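# Unpeg postcards, stack them on mat, box the clothespins

## Task

Remove every postcard from the line and pile them lying flat on the mat; put every clothespin into the box.

## Robot and tools

Robot: two arms, left_arm and right_arm, each a six-joint arm with a two-finger parallel gripper. left_arm is mounted on the +y side and right_arm on the -y side; these names do not correspond to image sides. The calibrated bases are at left_arm (-0.008, +0.240, +0.022) m and right_arm (-0.048, -0.223, +0.009) m, each turned by only a tiny yaw. A camera stand is fixed behind the arms.

Frames: the scene frame has its origin at table-top height, midway between the two nominal bases, with +z up and +x pointing out over the table. Fixed cameras and the table use this frame. Hand positions, orientations, velocities and targets reported for an arm are expressed in that arm's own base frame. Motion offsets are along the axes of the arm's current Hand target. The fingers point along gripper +z and open and close along gripper y. end_effector_position is the point between the pads, about 1 cm behind the tips. Reported poses can be a few centimetres wrong, more so at long reach.

execute_actions(actions, cameras): actions is a list of actions. Each action is a table of up to 15 rows, one row per 1/30 s step. If a table is shorter than 15 rows, its last row repeats. Every row is a single list of 14 numbers in [-1, 1] covering both arms: dx, dy, dz, rx, ry, rz, opening for left_arm, then the same seven for right_arm. The six pose numbers are an offset from the Hand target as it stood when that action began, not from the previous row. 1.0 means 0.6 m of travel or 180 degrees of rotation. rx, ry, rz together form one rotation vector. Because each new action starts from the current Hand target, repeating an offset keeps moving the gripper. Opening is absolute: +1 is fully open (0.093 m) and -1 is closed. An all-zero pose re-commands the current Hand target. Images are returned only if actions is empty or cameras names them.

move(target, speed, blend, opening_speed, grip_force, blocking, cameras): target is one 14-number row laid out as above, or a list of up to 15 such rows. Every row is an offset from the same starting Hand targets, not from the previous row. Both grippers travel in straight lines and finish together, in at least 0.5 s and at most 10 s. speed is the top path speed in m/s, from 0.002 to 2.9, default 0.25; rotation is capped at twice that value in rad/s. blend, in metres, rounds corners between listed targets; 0 means stop at each one. opening_speed is the rate of change of the opening, in units per second on the -1..+1 scale, minimum 0.2. grip_force is the per-pad force cap in newtons, 10 to 50, and it stays in effect; below 50 the fingers close slowly. blocking=false returns after about 0.5 s while the motion continues. Paths do not avoid obstacles or the other arm. Do not route a path near an arm's own base, because that can flip its shoulder posture. The result's move: line reports the ending (done, off_target, moving, held, fault) and any limits, where paced means clipped and held means steps were withheld.

wait(seconds 0 to 10) lets time pass while the last commands are held. stop brakes a running move. zoom_image(camera, region [x0,y0,x1,y1], at most 504x504 px) enlarges part of the newest image from cam_head_left, cam_head_right, cam_high, cam_left_wrist or cam_right_wrist. All images are 672x504. read_manual gives only licence texts. finished_scene(scene) ends the scene permanently, so call it only when the result is stable without the robot holding anything.

Results: Hand target is the last commanded pose after clipping, and the next offset counts from it. The gripper often stops short of it; waiting does not close that gap, so send the remaining distance as an offset. Each step, orientation commands are clipped to within 40 degrees of the measured orientation. grip_measured runs from +1 (open) to -1 (closed). The pads meet at about -0.94, and each millimetre of object width adds about 0.0208. A reading of -1 does not show whether a thin item is held. To grasp a rigid item firmly, command about 0.24 below its width reading. To release, command well above that reading. Keep sending the same grip value while holding. The last number in each arm's Joint positions list is the finger opening in metres. Joint torques are noisy and offset. Joint velocities reading within noise means the arm is still.

Avoid: dropping items, releasing them while they move, letting anything leave the table or be left off it, hitting fixed or heavy things, fast impacts, and pressing past a contact. Never let the grippers, wrist cameras or fingers of the two arms meet, because a moderate collision between the arms fails the task. Keep strain off the camera cables. Check the pose after each move and correct any tilt. Avoid long holds or stretched poses, because motor heat causes a MOTOR HOT warning at 75 °C, a fault that folds the arm at 90 °C, and a collapse at 100 °C. Loose items may occasionally get nudged.

Each tool is called after ">>>" by a JSON object that holds its "op" and its "data".

## Session

>>> {"op": "execute_actions", "data": {"actions": []}}

Scene clock: 0.00 s.
left_arm: end_effector_position=(+0.3837, +0.0051, +0.0815) grip_measured=+1.000 end_effector_quat_wxyz=(+0.557, -0.007, +0.830, -0.041) | right_arm: end_effector_position=(+0.3793, -0.0477, +0.0988) grip_measured=+1.000 end_effector_quat_wxyz=(+0.591, +0.087, +0.797, -0.091)
Joint positions: left_arm=[0.066 1.541 0.357 0.796 0.12 -0.032 0.093] | right_arm=[-0.027 1.539 0.321 0.923 0.224 0.023 0.093]
Joint velocities: within noise
Joint torques (N m): no reading
Heat: left arm: 40 °C; right arm: 38 °C.
Hand target: left_arm +0.3871, +0.0053, +0.0890; +0.566, -0.006, +0.823, -0.040 | right_arm +0.3823, -0.0478, +0.1066; +0.601, +0.088, +0.789, -0.090
Tool commands: left_gripper/opening=+1.0 right_gripper/opening=+1.0

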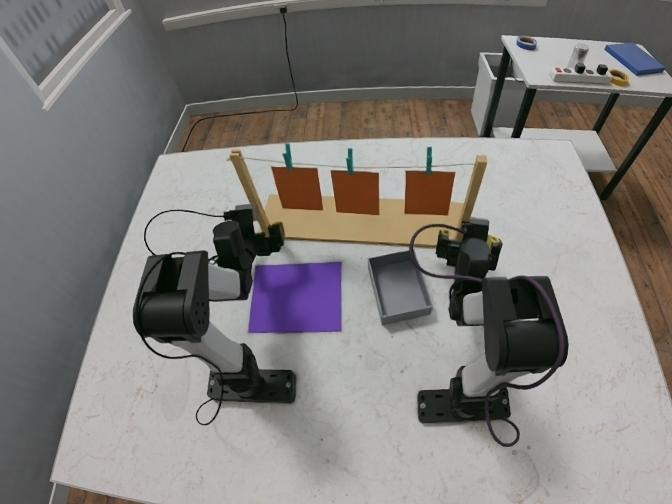

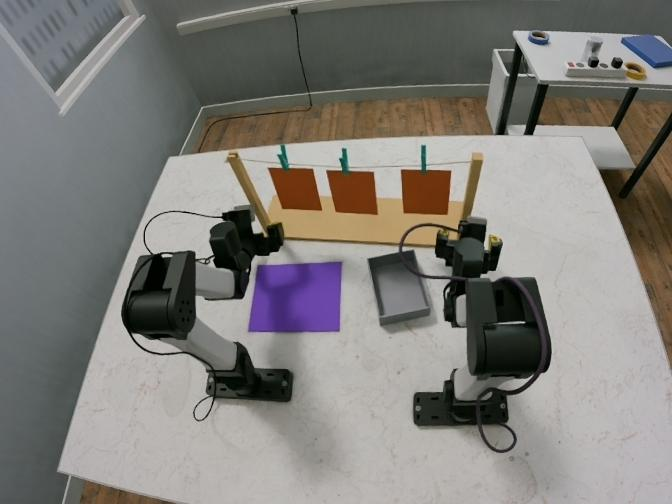

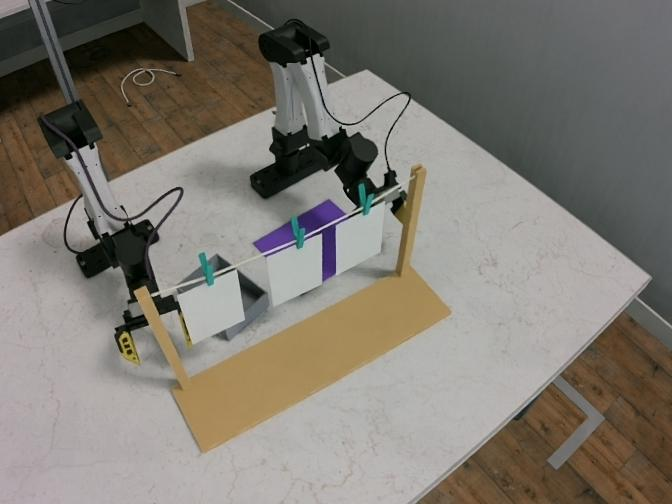

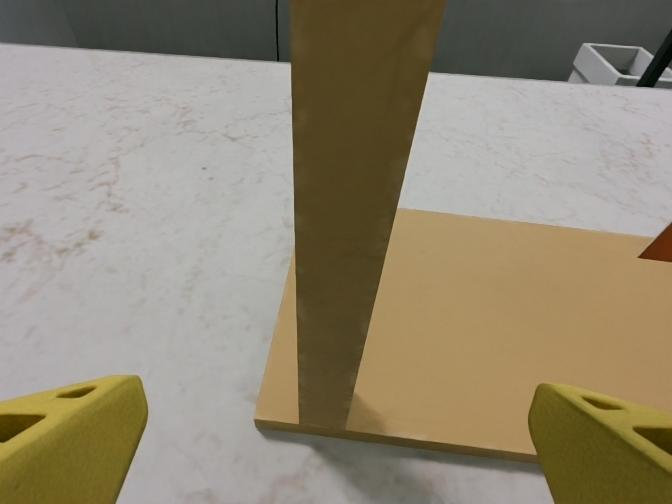

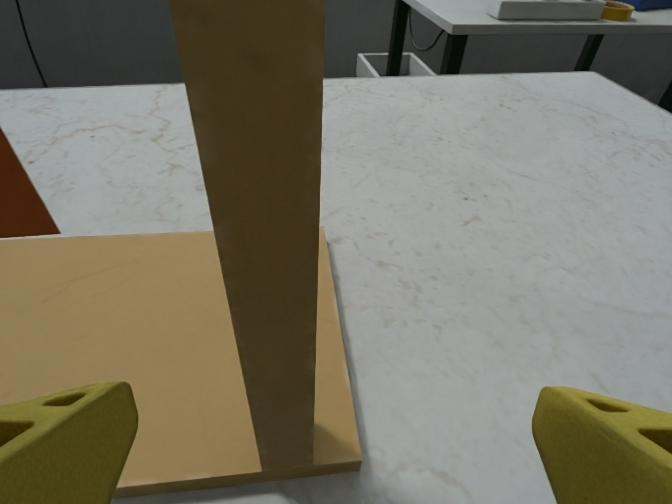

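>>> {"op": "zoom_image", "data": {"camera": "cam_high", "region": [120, 150, 450, 400]}}

>>> {"op": "zoom_image", "data": {"camera": "cam_head_right", "region": [220, 130, 500, 260]}}

>>> {"op": "zoom_image", "data": {"camera": "cam_high", "region": [270, 180, 390, 270]}}

Scaled by 1.527.

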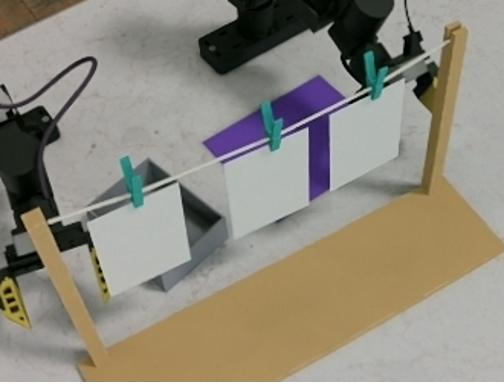

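Scaled by 1.800.

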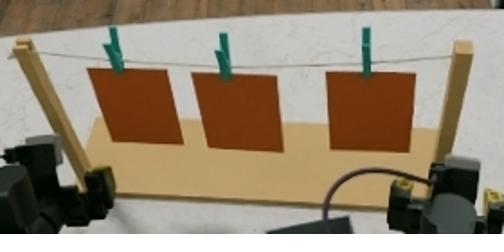

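Scaled by 4.200.

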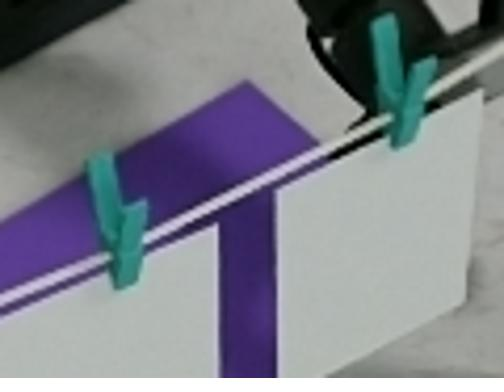

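>>> {"op": "move", "data": {"target": [-0.247,-0.092,-0.339,0,-0.117,0,1,-0.243,0.13,-0.297,0,-0.09,0,1], "cameras": ["all"]}}

Scene clock: 33.70 s.
left_arm: end_effector_position=(+0.2496, -0.0306, +0.2922) grip_measured=+1.000 end_effector_quat_wxyz=(+0.702, -0.007, +0.711, -0.037) | right_arm: end_effector_position=(+0.2731, +0.0659, +0.2795) grip_measured=+1.000 end_effector_quat_wxyz=(+0.701, +0.068, +0.702, -0.107)
Joint positions: left_arm=[-0.281 0.368 0.478 -0.121 -0.238 -0.065 0.093] | right_arm=[0.773 0.755 0.45 0.315 1.02 -0.064 0.093]
Joint torques (N m): left_arm=[-0.23 1.55 8.43 2 -0.23 -0.06] | right_arm=[0.32 -0.23 8.8 1.86 0.06 -0.08]
Heat: left arm: 42 °C; right arm: 41 °C.
Hand target: left_arm +0.2486, -0.0295, +0.3035; +0.707, -0.013, +0.706, -0.038 | right_arm +0.2735, +0.0674, +0.2908; +0.706, +0.074, +0.697, -0.102
Off the commanded pose: left_arm 0.011 m, 1 deg | right_arm 0.012 m, 1 deg.
move: off_target (left_arm, right_arm)

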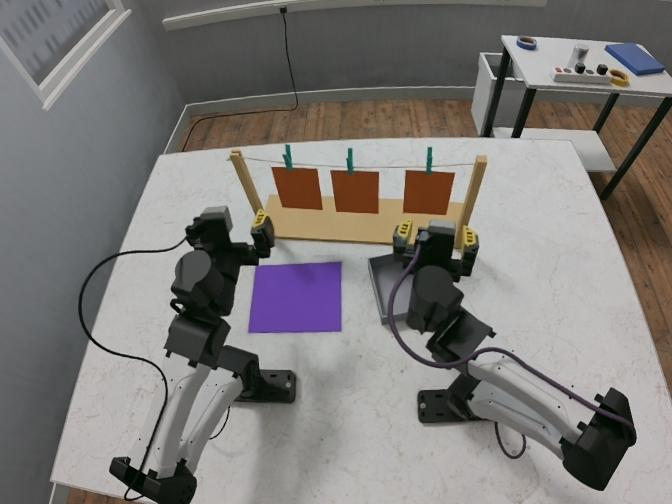

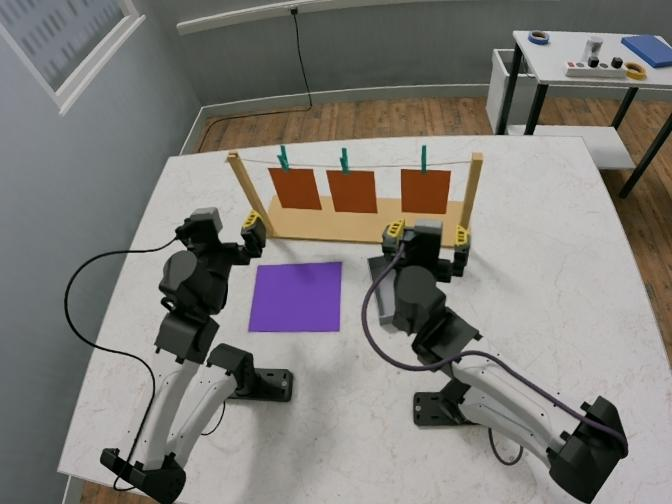

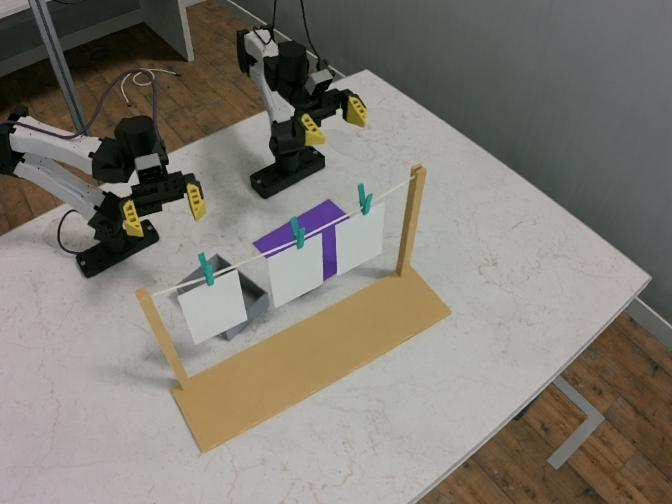

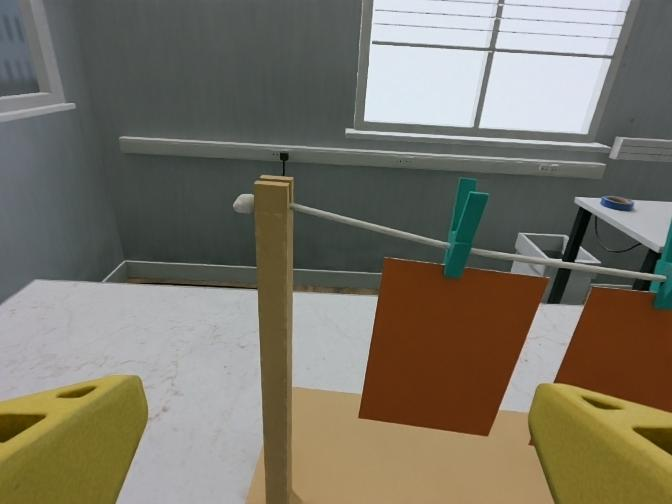

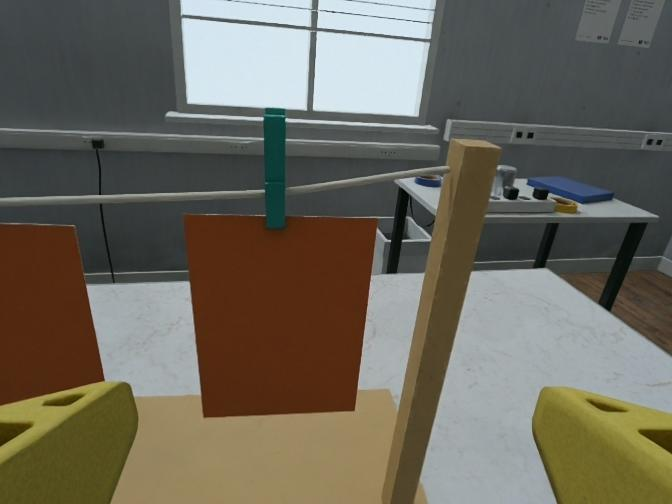

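>>> {"op": "move", "data": {"target": [0,0,0,0,0,0,1,-0.092,-0.023,0.325,-0.562,0.128,-0.161,1], "cameras": ["cam_head_left","cam_high","cam_right_wrist"]}}

>>> {"op": "move", "data": {"target": [0.242,-0.465,0.202,0.25,0,0,-0.5,0,0,0,0,0,0,1], "cameras": ["all"]}}

Scene clock: 70.57 s.
left_arm: end_effector_position=(+0.2496, -0.0306, +0.2920) grip_measured=+1.000 end_effector_quat_wxyz=(+0.702, -0.007, +0.711, -0.037) | right_arm: end_effector_position=(+0.4573, +0.0103, +0.3463) grip_measured=+1.000 end_effector_quat_wxyz=(+0.497, -0.510, +0.669, +0.212)
Joint positions: left_arm=[-0.281 0.368 0.478 -0.122 -0.239 -0.065 0.093] | right_arm=[-0.312 2.181 2.597 -1.569 -1.1 -1.358 0.093]
Joint torques (N m): left_arm=[-0.23 1.55 8.43 2 -0.23 -0.06] | right_arm=[-0.68 -8.68 6.56 0.89 -0.95 -0.12]
Heat: left arm: 48 °C; right arm: 46 °C.
Hand target: left_arm +0.2486, -0.0296, +0.3034; +0.707, -0.013, +0.706, -0.038 | right_arm +0.4585, +0.0082, +0.3501; +0.330, -0.626, +0.626, +0.328
Off the commanded pose: left_arm 0.012 m, 1 deg | right_arm 0.004 m, 27 deg.
joint sent to its limit (right arm) — joint 4 (wrist pitch), lower limit. The joint targets are off in orientation, not in position.
move: off_target (left_arm, right_arm)
Images, in order (width x height): cam_head_left 672x504, cam_high 672x504, cam_right_wrist 672x504.

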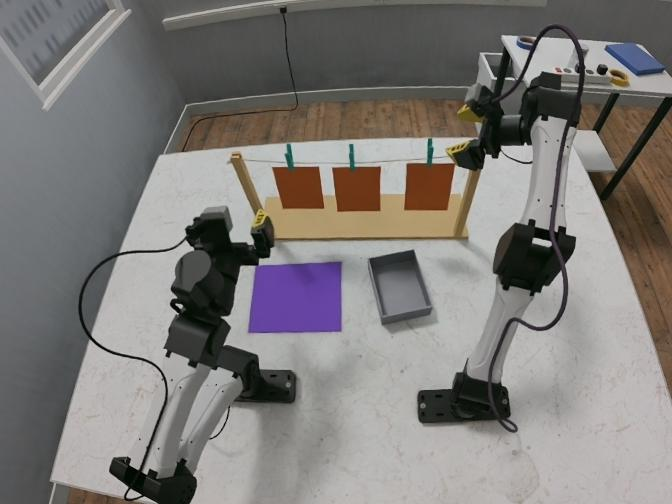

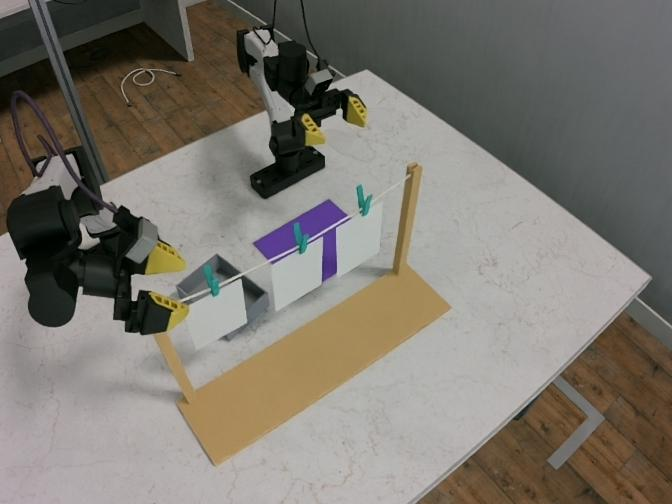

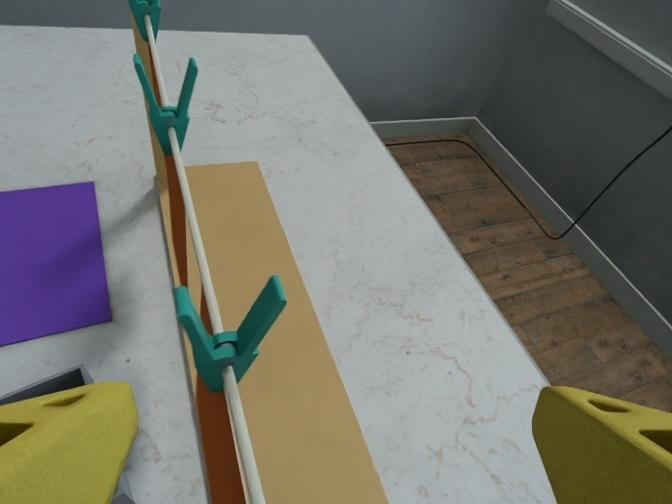

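Scene clock: 72.97 s.
left_arm: end_effector_position=(+0.3577, -0.3151, +0.1668) grip_measured=-0.498 end_effector_quat_wxyz=(+0.645, +0.255, +0.657, -0.297) | right_arm: end_effector_position=(+0.4573, +0.0104, +0.3464) grip_measured=+1.000 end_effector_quat_wxyz=(+0.498, -0.510, +0.668, +0.212)
Joint positions: left_arm=[-0.679 1.827 0.644 1.191 0.122 -0.063 0.021] | right_arm=[-0.312 2.181 2.597 -1.569 -1.1 -1.358 0.093]
Joint torques (N m): left_arm=[-0.12 -5.96 6.69 2.42 0.06 0.07] | right_arm=[-0.65 -8.69 6.56 0.95 -0.95 -0.11]
Heat: left arm: 48 °C; right arm: 46 °C.
Hand target: left_arm +0.3599, -0.3225, +0.1793; +0.658, +0.258, +0.638, -0.305 | right_arm +0.4586, +0.0082, +0.3501; +0.330, -0.626, +0.626, +0.328
Off the commanded pose: left_arm 0.015 m, 3 deg | right_arm 0.004 m, 27 deg.
joint sent to its limit (right arm) — joint 4 (wrist pitch), lower limit. The joint targets are off in orientation, not in position.
move: off_target (left_arm, right_arm)

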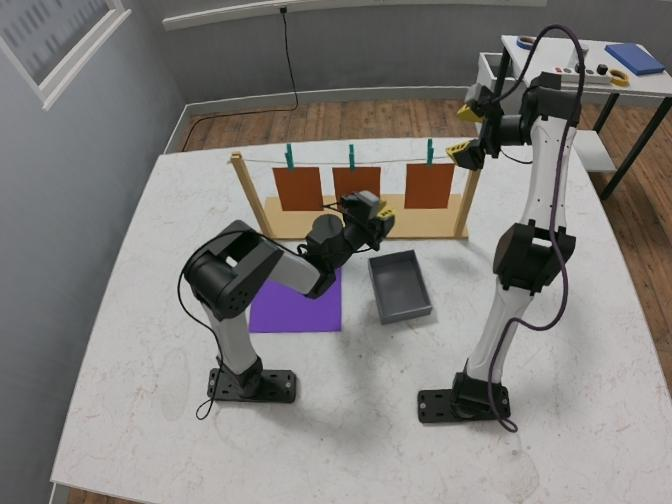

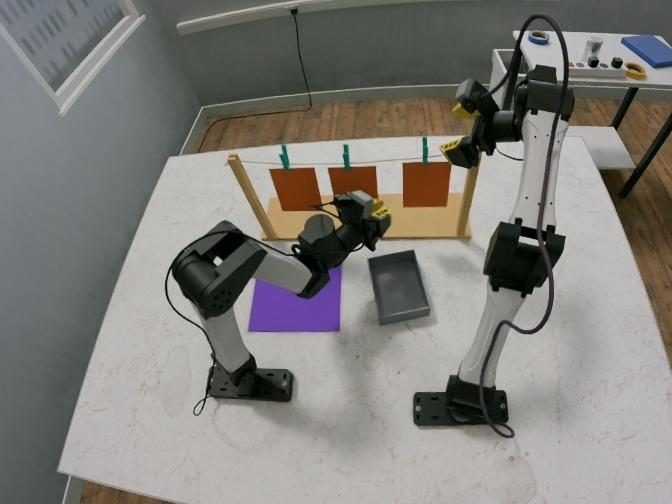

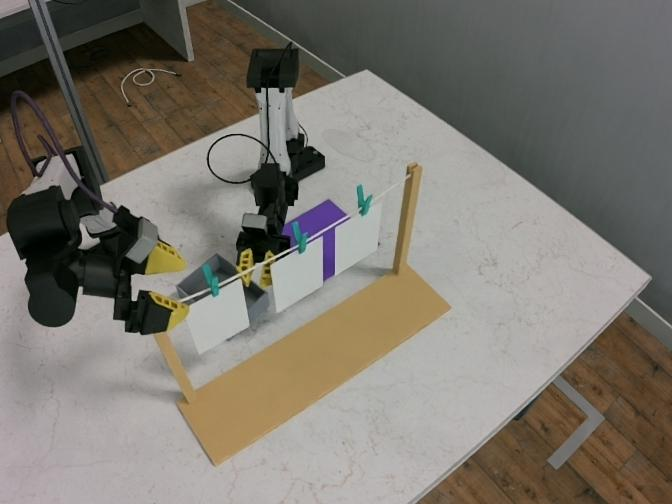

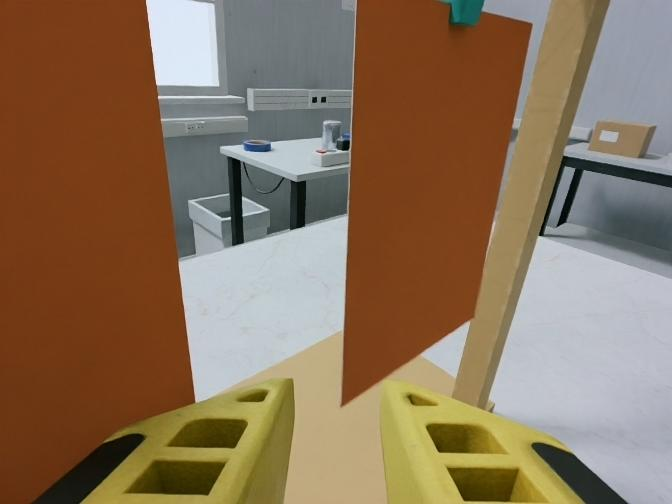

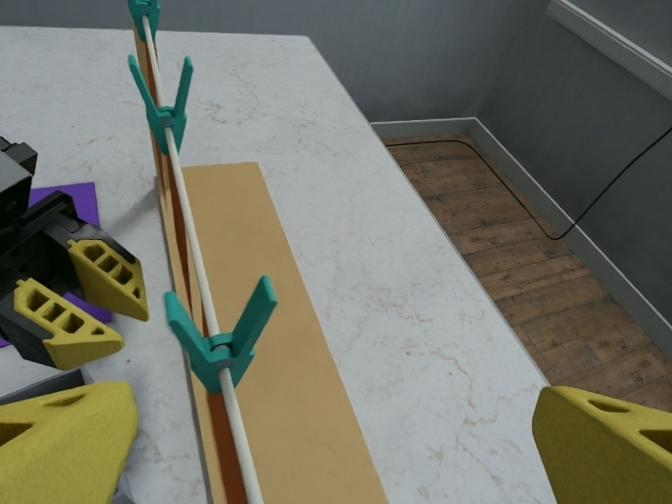

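>>> {"op": "move", "data": {"target": [0,0,0.083,0,0,0,-0.5,0,0,0,0,0,0,1], "speed": 0.12, "cameras": ["cam_high","cam_left_wrist","cam_right_wrist"]}}

Scene clock: 108.03 s.
left_arm: end_effector_position=(+0.3904, -0.3532, +0.1773) grip_measured=-0.498 end_effector_quat_wxyz=(+0.654, +0.257, +0.642, -0.307) | right_arm: end_effector_position=(+0.4573, +0.0104, +0.3464) grip_measured=+1.000 end_effector_quat_wxyz=(+0.498, -0.510, +0.668, +0.212)
Joint positions: left_arm=[-0.696 1.96 0.862 1.142 0.123 -0.063 0.021] | right_arm=[-0.312 2.181 2.597 -1.569 -1.1 -1.358 0.093]
Joint torques (N m): left_arm=[-0.24 -7.43 7.06 2 -0.15 0.08] | right_arm=[-0.68 -8.7 6.57 0.95 -0.95 -0.11]
Heat: left arm: 49 °C; right arm: 44 °C.
Hand target: left_arm +0.3939, -0.3588, +0.1820; +0.658, +0.258, +0.637, -0.305 | right_arm +0.4586, +0.0082, +0.3501; +0.330, -0.626, +0.626, +0.328
Off the commanded pose: left_arm 0.008 m, 1 deg | right_arm 0.004 m, 27 deg.
joint sent to its limit (right arm) — joint 4 (wrist pitch), lower limit. The joint targets are off in orientation, not in position.
move: off_target (right_arm)
Images, in order (width x height): cam_high 672x504, cam_left_wrist 672x504, cam_right_wrist 672x504.

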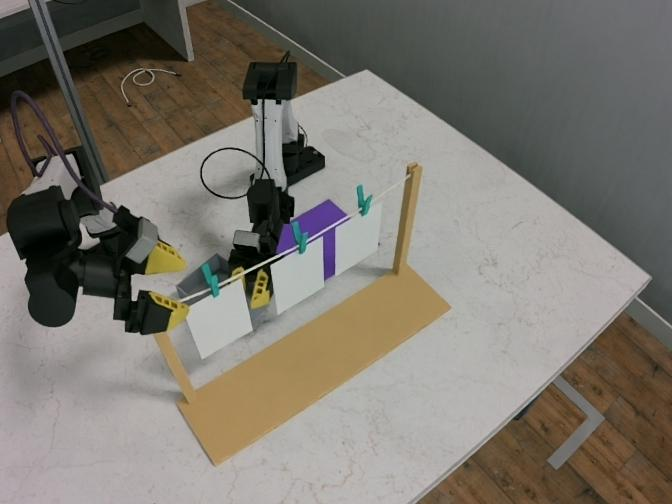

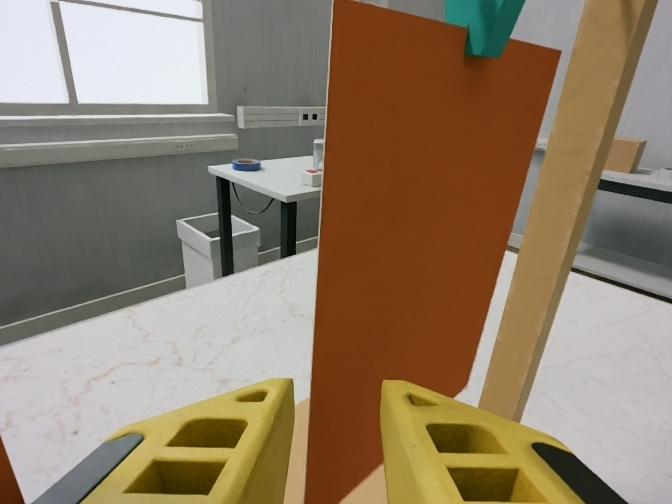

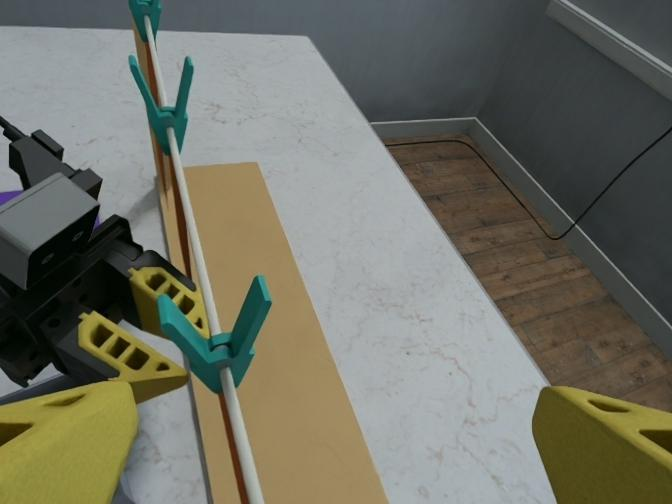

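>>> {"op": "move", "data": {"target": [[0,-0.0095,0.067,0,0,0,-0.5,0,0,0,0,0,0,1],[0,-0.0095,0.067,0.11,0,0,-0.5,0,0,0,0,0,0,1]], "speed": 0.12, "cameras": ["cam_high","cam_left_wrist","cam_right_wrist"]}}

Scene clock: 125.03 s.
left_arm: end_effector_position=(+0.4124, -0.3895, +0.1795) grip_measured=-0.498 end_effector_quat_wxyz=(+0.602, +0.366, +0.581, -0.407) | right_arm: end_effector_position=(+0.4573, +0.0104, +0.3464) grip_measured=+1.000 end_effector_quat_wxyz=(+0.498, -0.510, +0.668, +0.212)
Joint positions: left_arm=[-0.599 2.128 1.135 1.059 0.556 -0.067 0.021] | right_arm=[-0.312 2.181 2.597 -1.569 -1.1 -1.358 0.093]
Joint torques (N m): left_arm=[0.65 -8.76 7.51 1.9 0.02 -0.03] | right_arm=[-0.65 -8.68 6.56 0.94 -0.95 -0.12]
Heat: left arm: 48 °C; right arm: 44 °C.
Hand target: left_arm +0.4171, -0.3921, +0.1845; +0.604, +0.368, +0.575, -0.410 | right_arm +0.4586, +0.0082, +0.3501; +0.330, -0.626, +0.626, +0.328
Off the commanded pose: left_arm 0.007 m, 1 deg | right_arm 0.004 m, 27 deg.
joint sent to its limit (right arm) — joint 4 (wrist pitch), lower limit. The joint targets are off in orientation, not in position.
move: off_target (right_arm)
Images, in order (width x height): cam_high 672x504, cam_left_wrist 672x504, cam_right_wrist 672x504.

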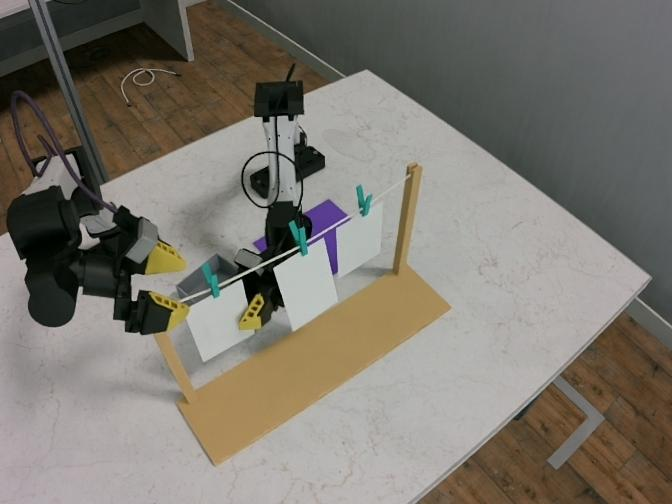

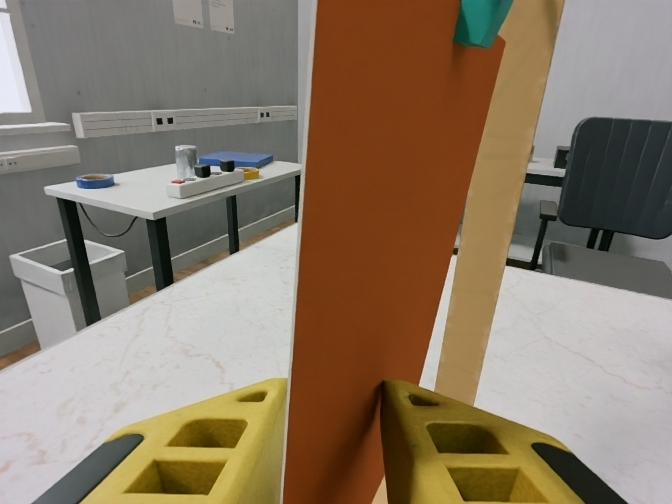

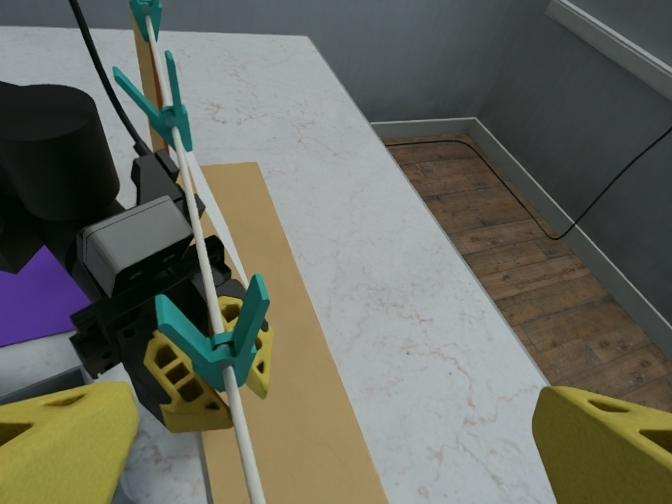

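>>> {"op": "move", "data": {"target": [0,0,0,0,0,0,-1,0,0,0,0,0,0,1], "opening_speed": 0.4, "cameras": ["cam_high","cam_left_wrist","cam_right_wrist"]}}

Scene clock: 132.30 s.
left_arm: end_effector_position=(+0.4115, -0.3899, +0.1795) grip_measured=-0.982 end_effector_quat_wxyz=(+0.601, +0.368, +0.580, -0.409) | right_arm: end_effector_position=(+0.4573, +0.0104, +0.3464) grip_measured=+1.000 end_effector_quat_wxyz=(+0.498, -0.510, +0.668, +0.212)
Joint positions: left_arm=[-0.599 2.128 1.135 1.059 0.562 -0.067 0] | right_arm=[-0.312 2.181 2.597 -1.569 -1.1 -1.358 0.093]
Joint torques (N m): left_arm=[0.65 -8.76 7.51 1.9 -0.05 -0.03] | right_arm=[-0.66 -8.68 6.54 0.93 -0.96 -0.11]
Heat: left arm: 48 °C; right arm: 44 °C.
Hand target: left_arm +0.4171, -0.3921, +0.1846; +0.604, +0.368, +0.575, -0.411 | right_arm +0.4586, +0.0082, +0.3501; +0.330, -0.626, +0.626, +0.328
Off the commanded pose: left_arm 0.008 m, 1 deg | right_arm 0.004 m, 27 deg.
joint sent to its limit (right arm) — joint 4 (wrist pitch), lower limit. The joint targets are off in orientation, not in position.
move: off_target (right_arm)
Images, in order (width x height): cam_high 672x504, cam_left_wrist 672x504, cam_right_wrist 672x504.

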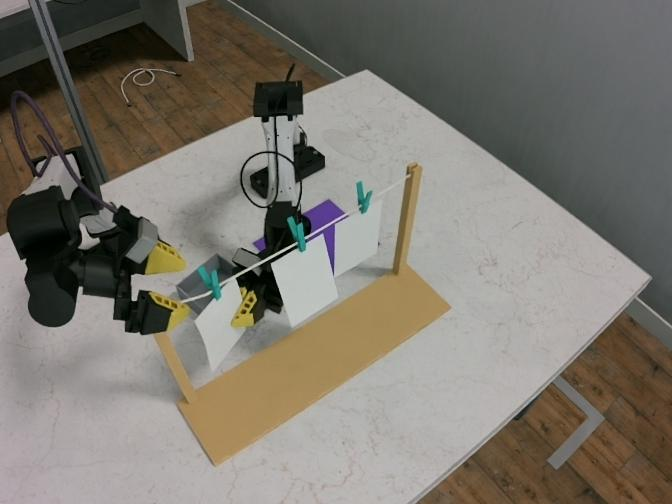

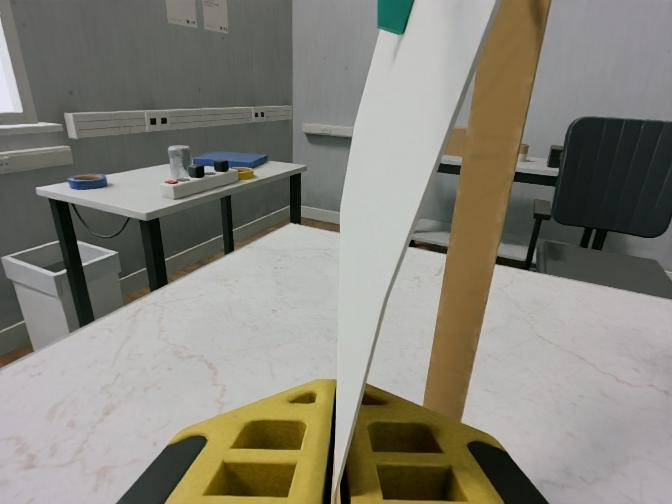

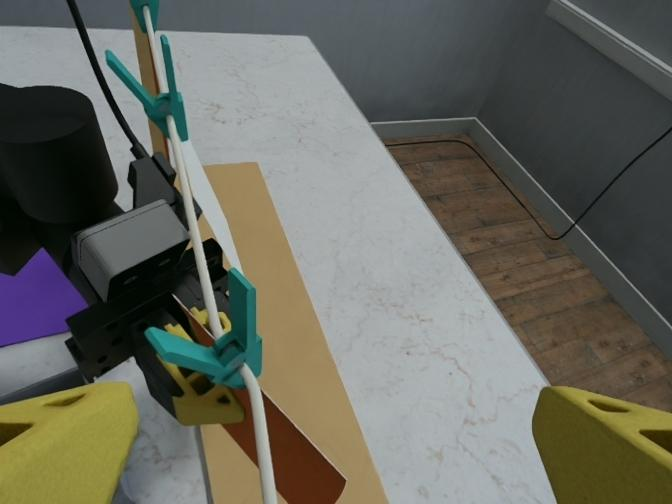

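>>> {"op": "move", "data": {"target": [[0,0,0,0,0,0,-1,-0.082,0.167,-0.057,0,0,0,1],[0,0,0,0,0,0,-1,-0.072,0.143,0.045,0.228,0.291,-0.121,1]], "blend": 0.03}}

>>> {"op": "move", "data": {"target": [-0.037,0.102,0,0,0,0.222,-1,0,0,0,0,0,0,1], "speed": 0.1, "cameras": ["all"]}}

Scene clock: 182.77 s.
left_arm: end_effector_position=(+0.4115, -0.3899, +0.1795) grip_measured=-0.982 end_effector_quat_wxyz=(+0.601, +0.368, +0.580, -0.409) | right_arm: end_effector_position=(+0.3771, +0.0550, +0.3593) grip_measured=+1.000 end_effector_quat_wxyz=(-0.256, +0.661, -0.656, +0.258)
Joint positions: left_arm=[-0.599 2.128 1.135 1.059 0.562 -0.067 0] | right_arm=[0.206 1.588 2.038 -1.287 0.14 -1.426 0.093]
Joint torques (N m): left_arm=[0.66 -8.76 7.5 1.89 -0.04 -0.03] | right_arm=[0.31 -8.06 4.59 1.93 0.08 0.07]
Heat: left arm: 48 °C; right arm: 46 °C.
Hand target: left_arm +0.4171, -0.3921, +0.1846; +0.604, +0.368, +0.575, -0.411 | right_arm +0.3728, +0.0551, +0.3702; -0.271, +0.654, -0.653, +0.270
Off the commanded pose: left_arm 0.008 m, 1 deg | right_arm 0.012 m, 2 deg.
move: off_target (right_arm)

Scene clock: 186.87 s.
left_arm: end_effector_position=(+0.4633, -0.3696, +0.2043) grip_measured=-0.982 end_effector_quat_wxyz=(+0.707, +0.542, +0.413, -0.187) | right_arm: end_effector_position=(+0.3773, +0.0549, +0.3594) grip_measured=+1.000 end_effector_quat_wxyz=(-0.256, +0.661, -0.656, +0.259)
Joint positions: left_arm=[-0.493 2.184 1.338 0.936 0.683 0.604 0] | right_arm=[0.206 1.588 2.038 -1.286 0.14 -1.426 0.093]
Joint torques (N m): left_arm=[1.46 -9.21 7.84 1.66 -0.14 0.07] | right_arm=[0.31 -8.06 4.59 1.94 0.06 0.07]
Heat: left arm: 49 °C; right arm: 46 °C.
Hand target: left_arm +0.4733, -0.3665, +0.2048; +0.708, +0.542, +0.415, -0.179 | right_arm +0.3728, +0.0551, +0.3703; -0.271, +0.654, -0.653, +0.270
Off the commanded pose: left_arm 0.011 m, 1 deg | right_arm 0.012 m, 2 deg.
move: off_target (left_arm, right_arm)

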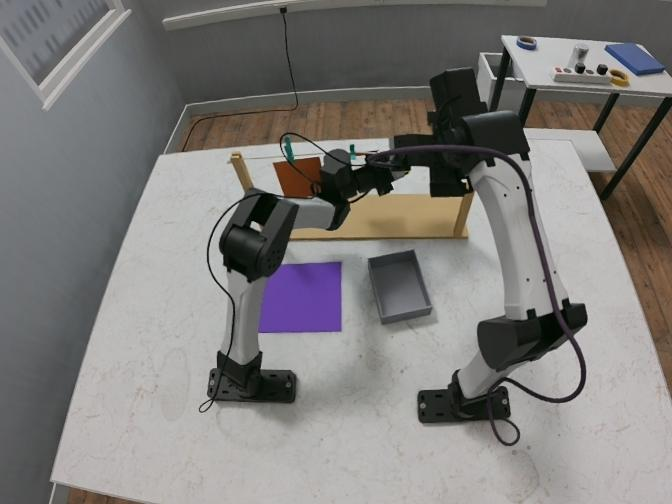

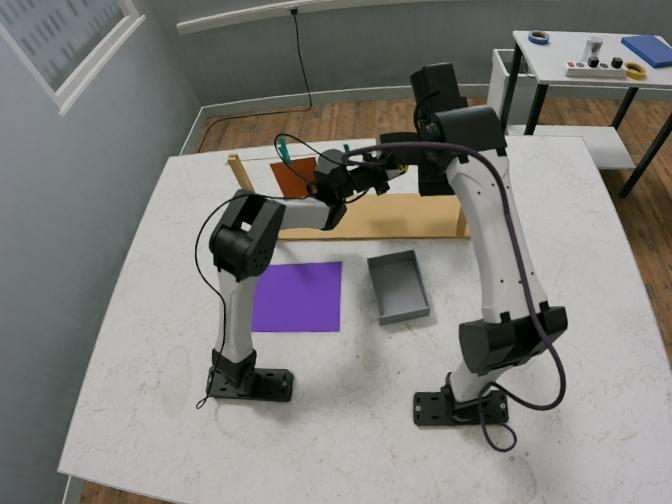

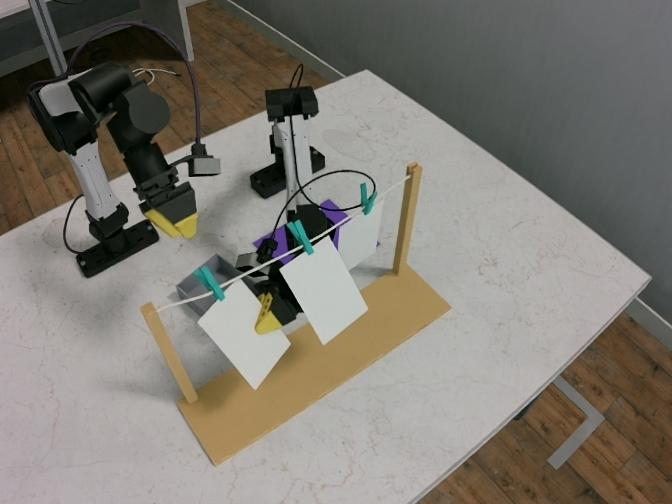

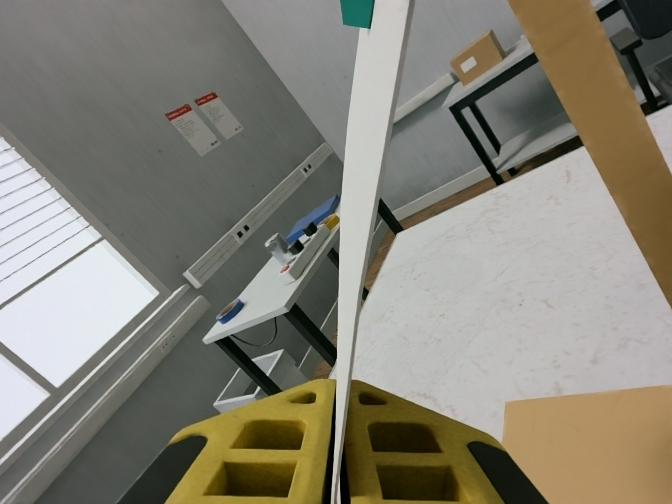

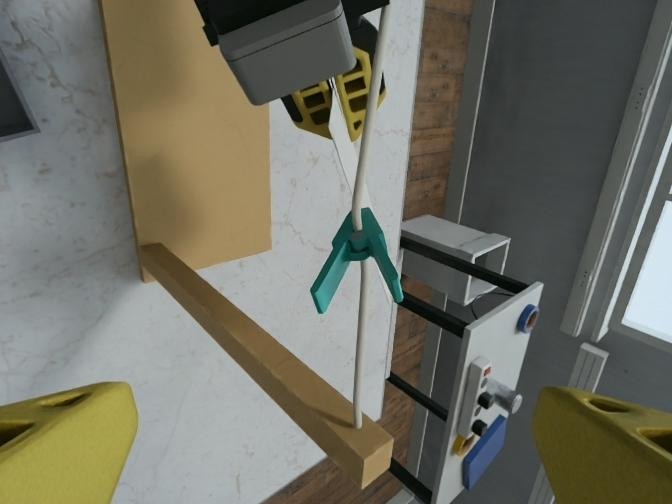

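>>> {"op": "move", "data": {"target": [0,0,0,0,0,0,-1,0.01,-0.015,0.075,0,0,0,1], "speed": 0.15, "cameras": ["cam_high","cam_right_wrist"]}}

Scene clock: 200.50 s.
left_arm: end_effector_position=(+0.4633, -0.3696, +0.2043) grip_measured=-0.982 end_effector_quat_wxyz=(+0.707, +0.542, +0.413, -0.187) | right_arm: end_effector_position=(+0.4069, +0.0493, +0.3449) grip_measured=+1.000 end_effector_quat_wxyz=(-0.266, +0.653, -0.656, +0.269)
Joint positions: left_arm=[-0.493 2.184 1.338 0.936 0.683 0.604 0] | right_arm=[0.172 1.619 1.973 -1.156 0.126 -1.446 0.093]
Joint torques (N m): left_arm=[1.44 -9.22 7.84 1.66 -0.13 0.07] | right_arm=[-0.62 -5.76 5.19 2 -0.18 -0.08]
Heat: left arm: 49 °C; right arm: 46 °C.
Hand target: left_arm +0.4733, -0.3665, +0.2049; +0.708, +0.542, +0.415, -0.179 | right_arm +0.4110, +0.0493, +0.3446; -0.271, +0.654, -0.653, +0.269
Off the commanded pose: left_arm 0.010 m, 1 deg | right_arm 0.004 m, 1 deg.
move: done
Images, in order (width x height): cam_high 672x504, cam_right_wrist 672x504.

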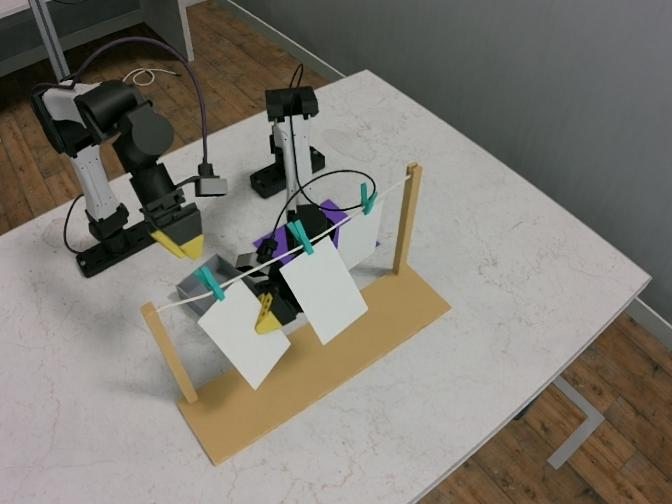

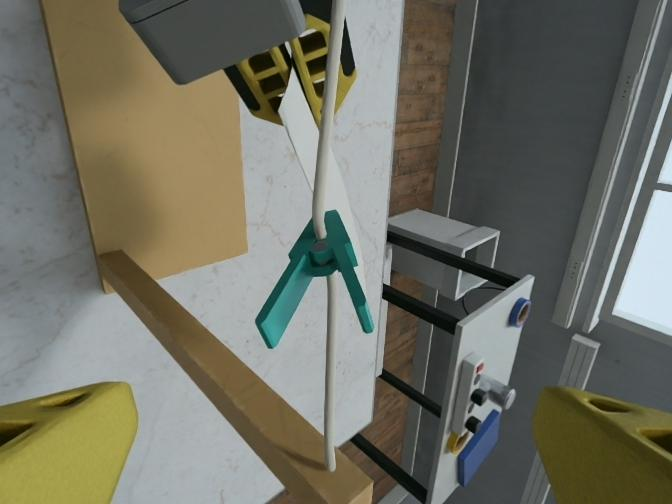

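>>> {"op": "move", "data": {"target": [0,0,0,0,0,0,-1,-0.03,0.004,0,0,0,0,1], "speed": 0.1, "cameras": ["cam_high","cam_right_wrist"]}}

Scene clock: 209.67 s.
left_arm: end_effector_position=(+0.4633, -0.3696, +0.2043) grip_measured=-0.982 end_effector_quat_wxyz=(+0.707, +0.542, +0.413, -0.187) | right_arm: end_effector_position=(+0.4047, +0.0653, +0.3455) grip_measured=+1.000 end_effector_quat_wxyz=(-0.270, +0.656, -0.652, +0.268)
Joint positions: left_arm=[-0.493 2.184 1.338 0.936 0.683 0.604 0] | right_arm=[0.221 1.619 1.973 -1.155 0.15 -1.417 0.093]
Joint torques (N m): left_arm=[1.46 -9.22 7.84 1.66 -0.13 0.07] | right_arm=[0.24 -5.33 5.05 1.99 0.06 0.05]
Heat: left arm: 49 °C; right arm: 45 °C.
Hand target: left_arm +0.4733, -0.3665, +0.2049; +0.708, +0.542, +0.415, -0.179 | right_arm +0.4093, +0.0672, +0.3429; -0.271, +0.654, -0.653, +0.269
Off the commanded pose: left_arm 0.010 m, 1 deg | right_arm 0.006 m, 0 deg.
move: done
Images, in order (width x height): cam_high 672x504, cam_right_wrist 672x504.

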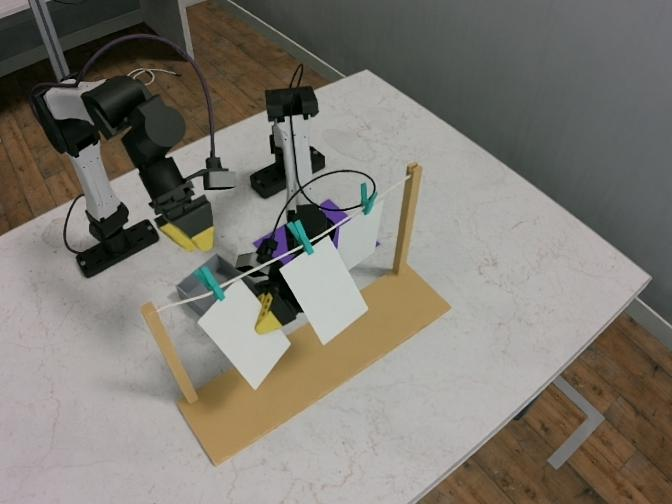

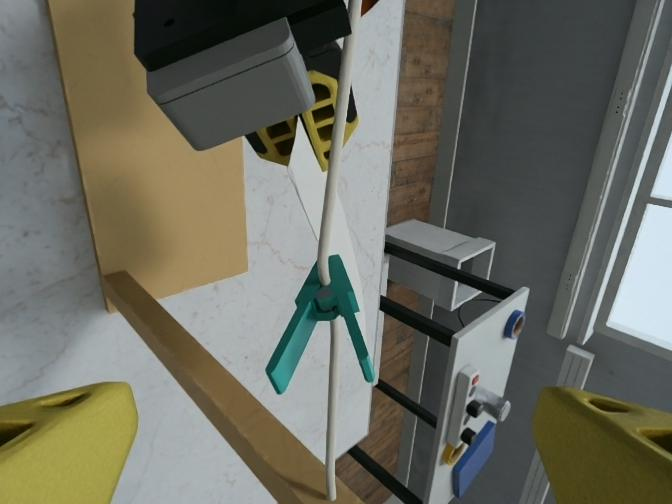

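>>> {"op": "move", "data": {"target": [0,0,0,0,0,0,-1,-0.003,0.007,0.042,0,0,0,1], "speed": 0.08, "cameras": ["cam_high","cam_right_wrist"]}}

Scene clock: 220.97 s.
left_arm: end_effector_position=(+0.4633, -0.3696, +0.2043) grip_measured=-0.982 end_effector_quat_wxyz=(+0.707, +0.542, +0.413, -0.187) | right_arm: end_effector_position=(+0.4200, +0.0687, +0.3238) grip_measured=+1.000 end_effector_quat_wxyz=(-0.269, +0.656, -0.652, +0.267)
Joint positions: left_arm=[-0.493 2.184 1.338 0.936 0.683 0.604 0] | right_arm=[0.221 1.632 1.888 -1.06 0.15 -1.417 0.093]
Joint torques (N m): left_arm=[1.44 -9.22 7.84 1.66 -0.13 0.07] | right_arm=[-0.17 -5.94 5.33 2.01 0.03 0.04]
Heat: left arm: 50 °C; right arm: 44 °C.
Hand target: left_arm +0.4733, -0.3665, +0.2049; +0.708, +0.542, +0.415, -0.179 | right_arm +0.4241, +0.0690, +0.3222; -0.271, +0.654, -0.653, +0.269
Off the commanded pose: left_arm 0.010 m, 1 deg | right_arm 0.004 m, 0 deg.
move: done
Images, in order (width x height): cam_high 672x504, cam_right_wrist 672x504.

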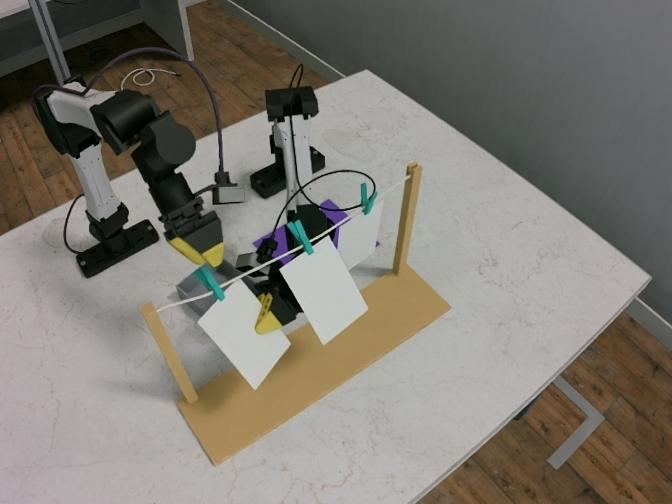

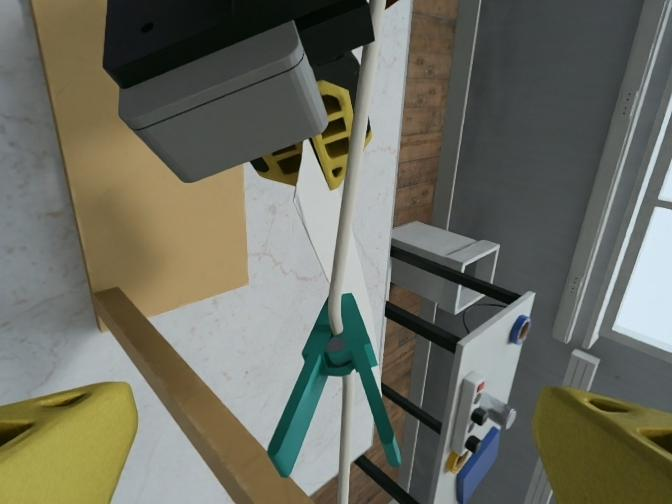

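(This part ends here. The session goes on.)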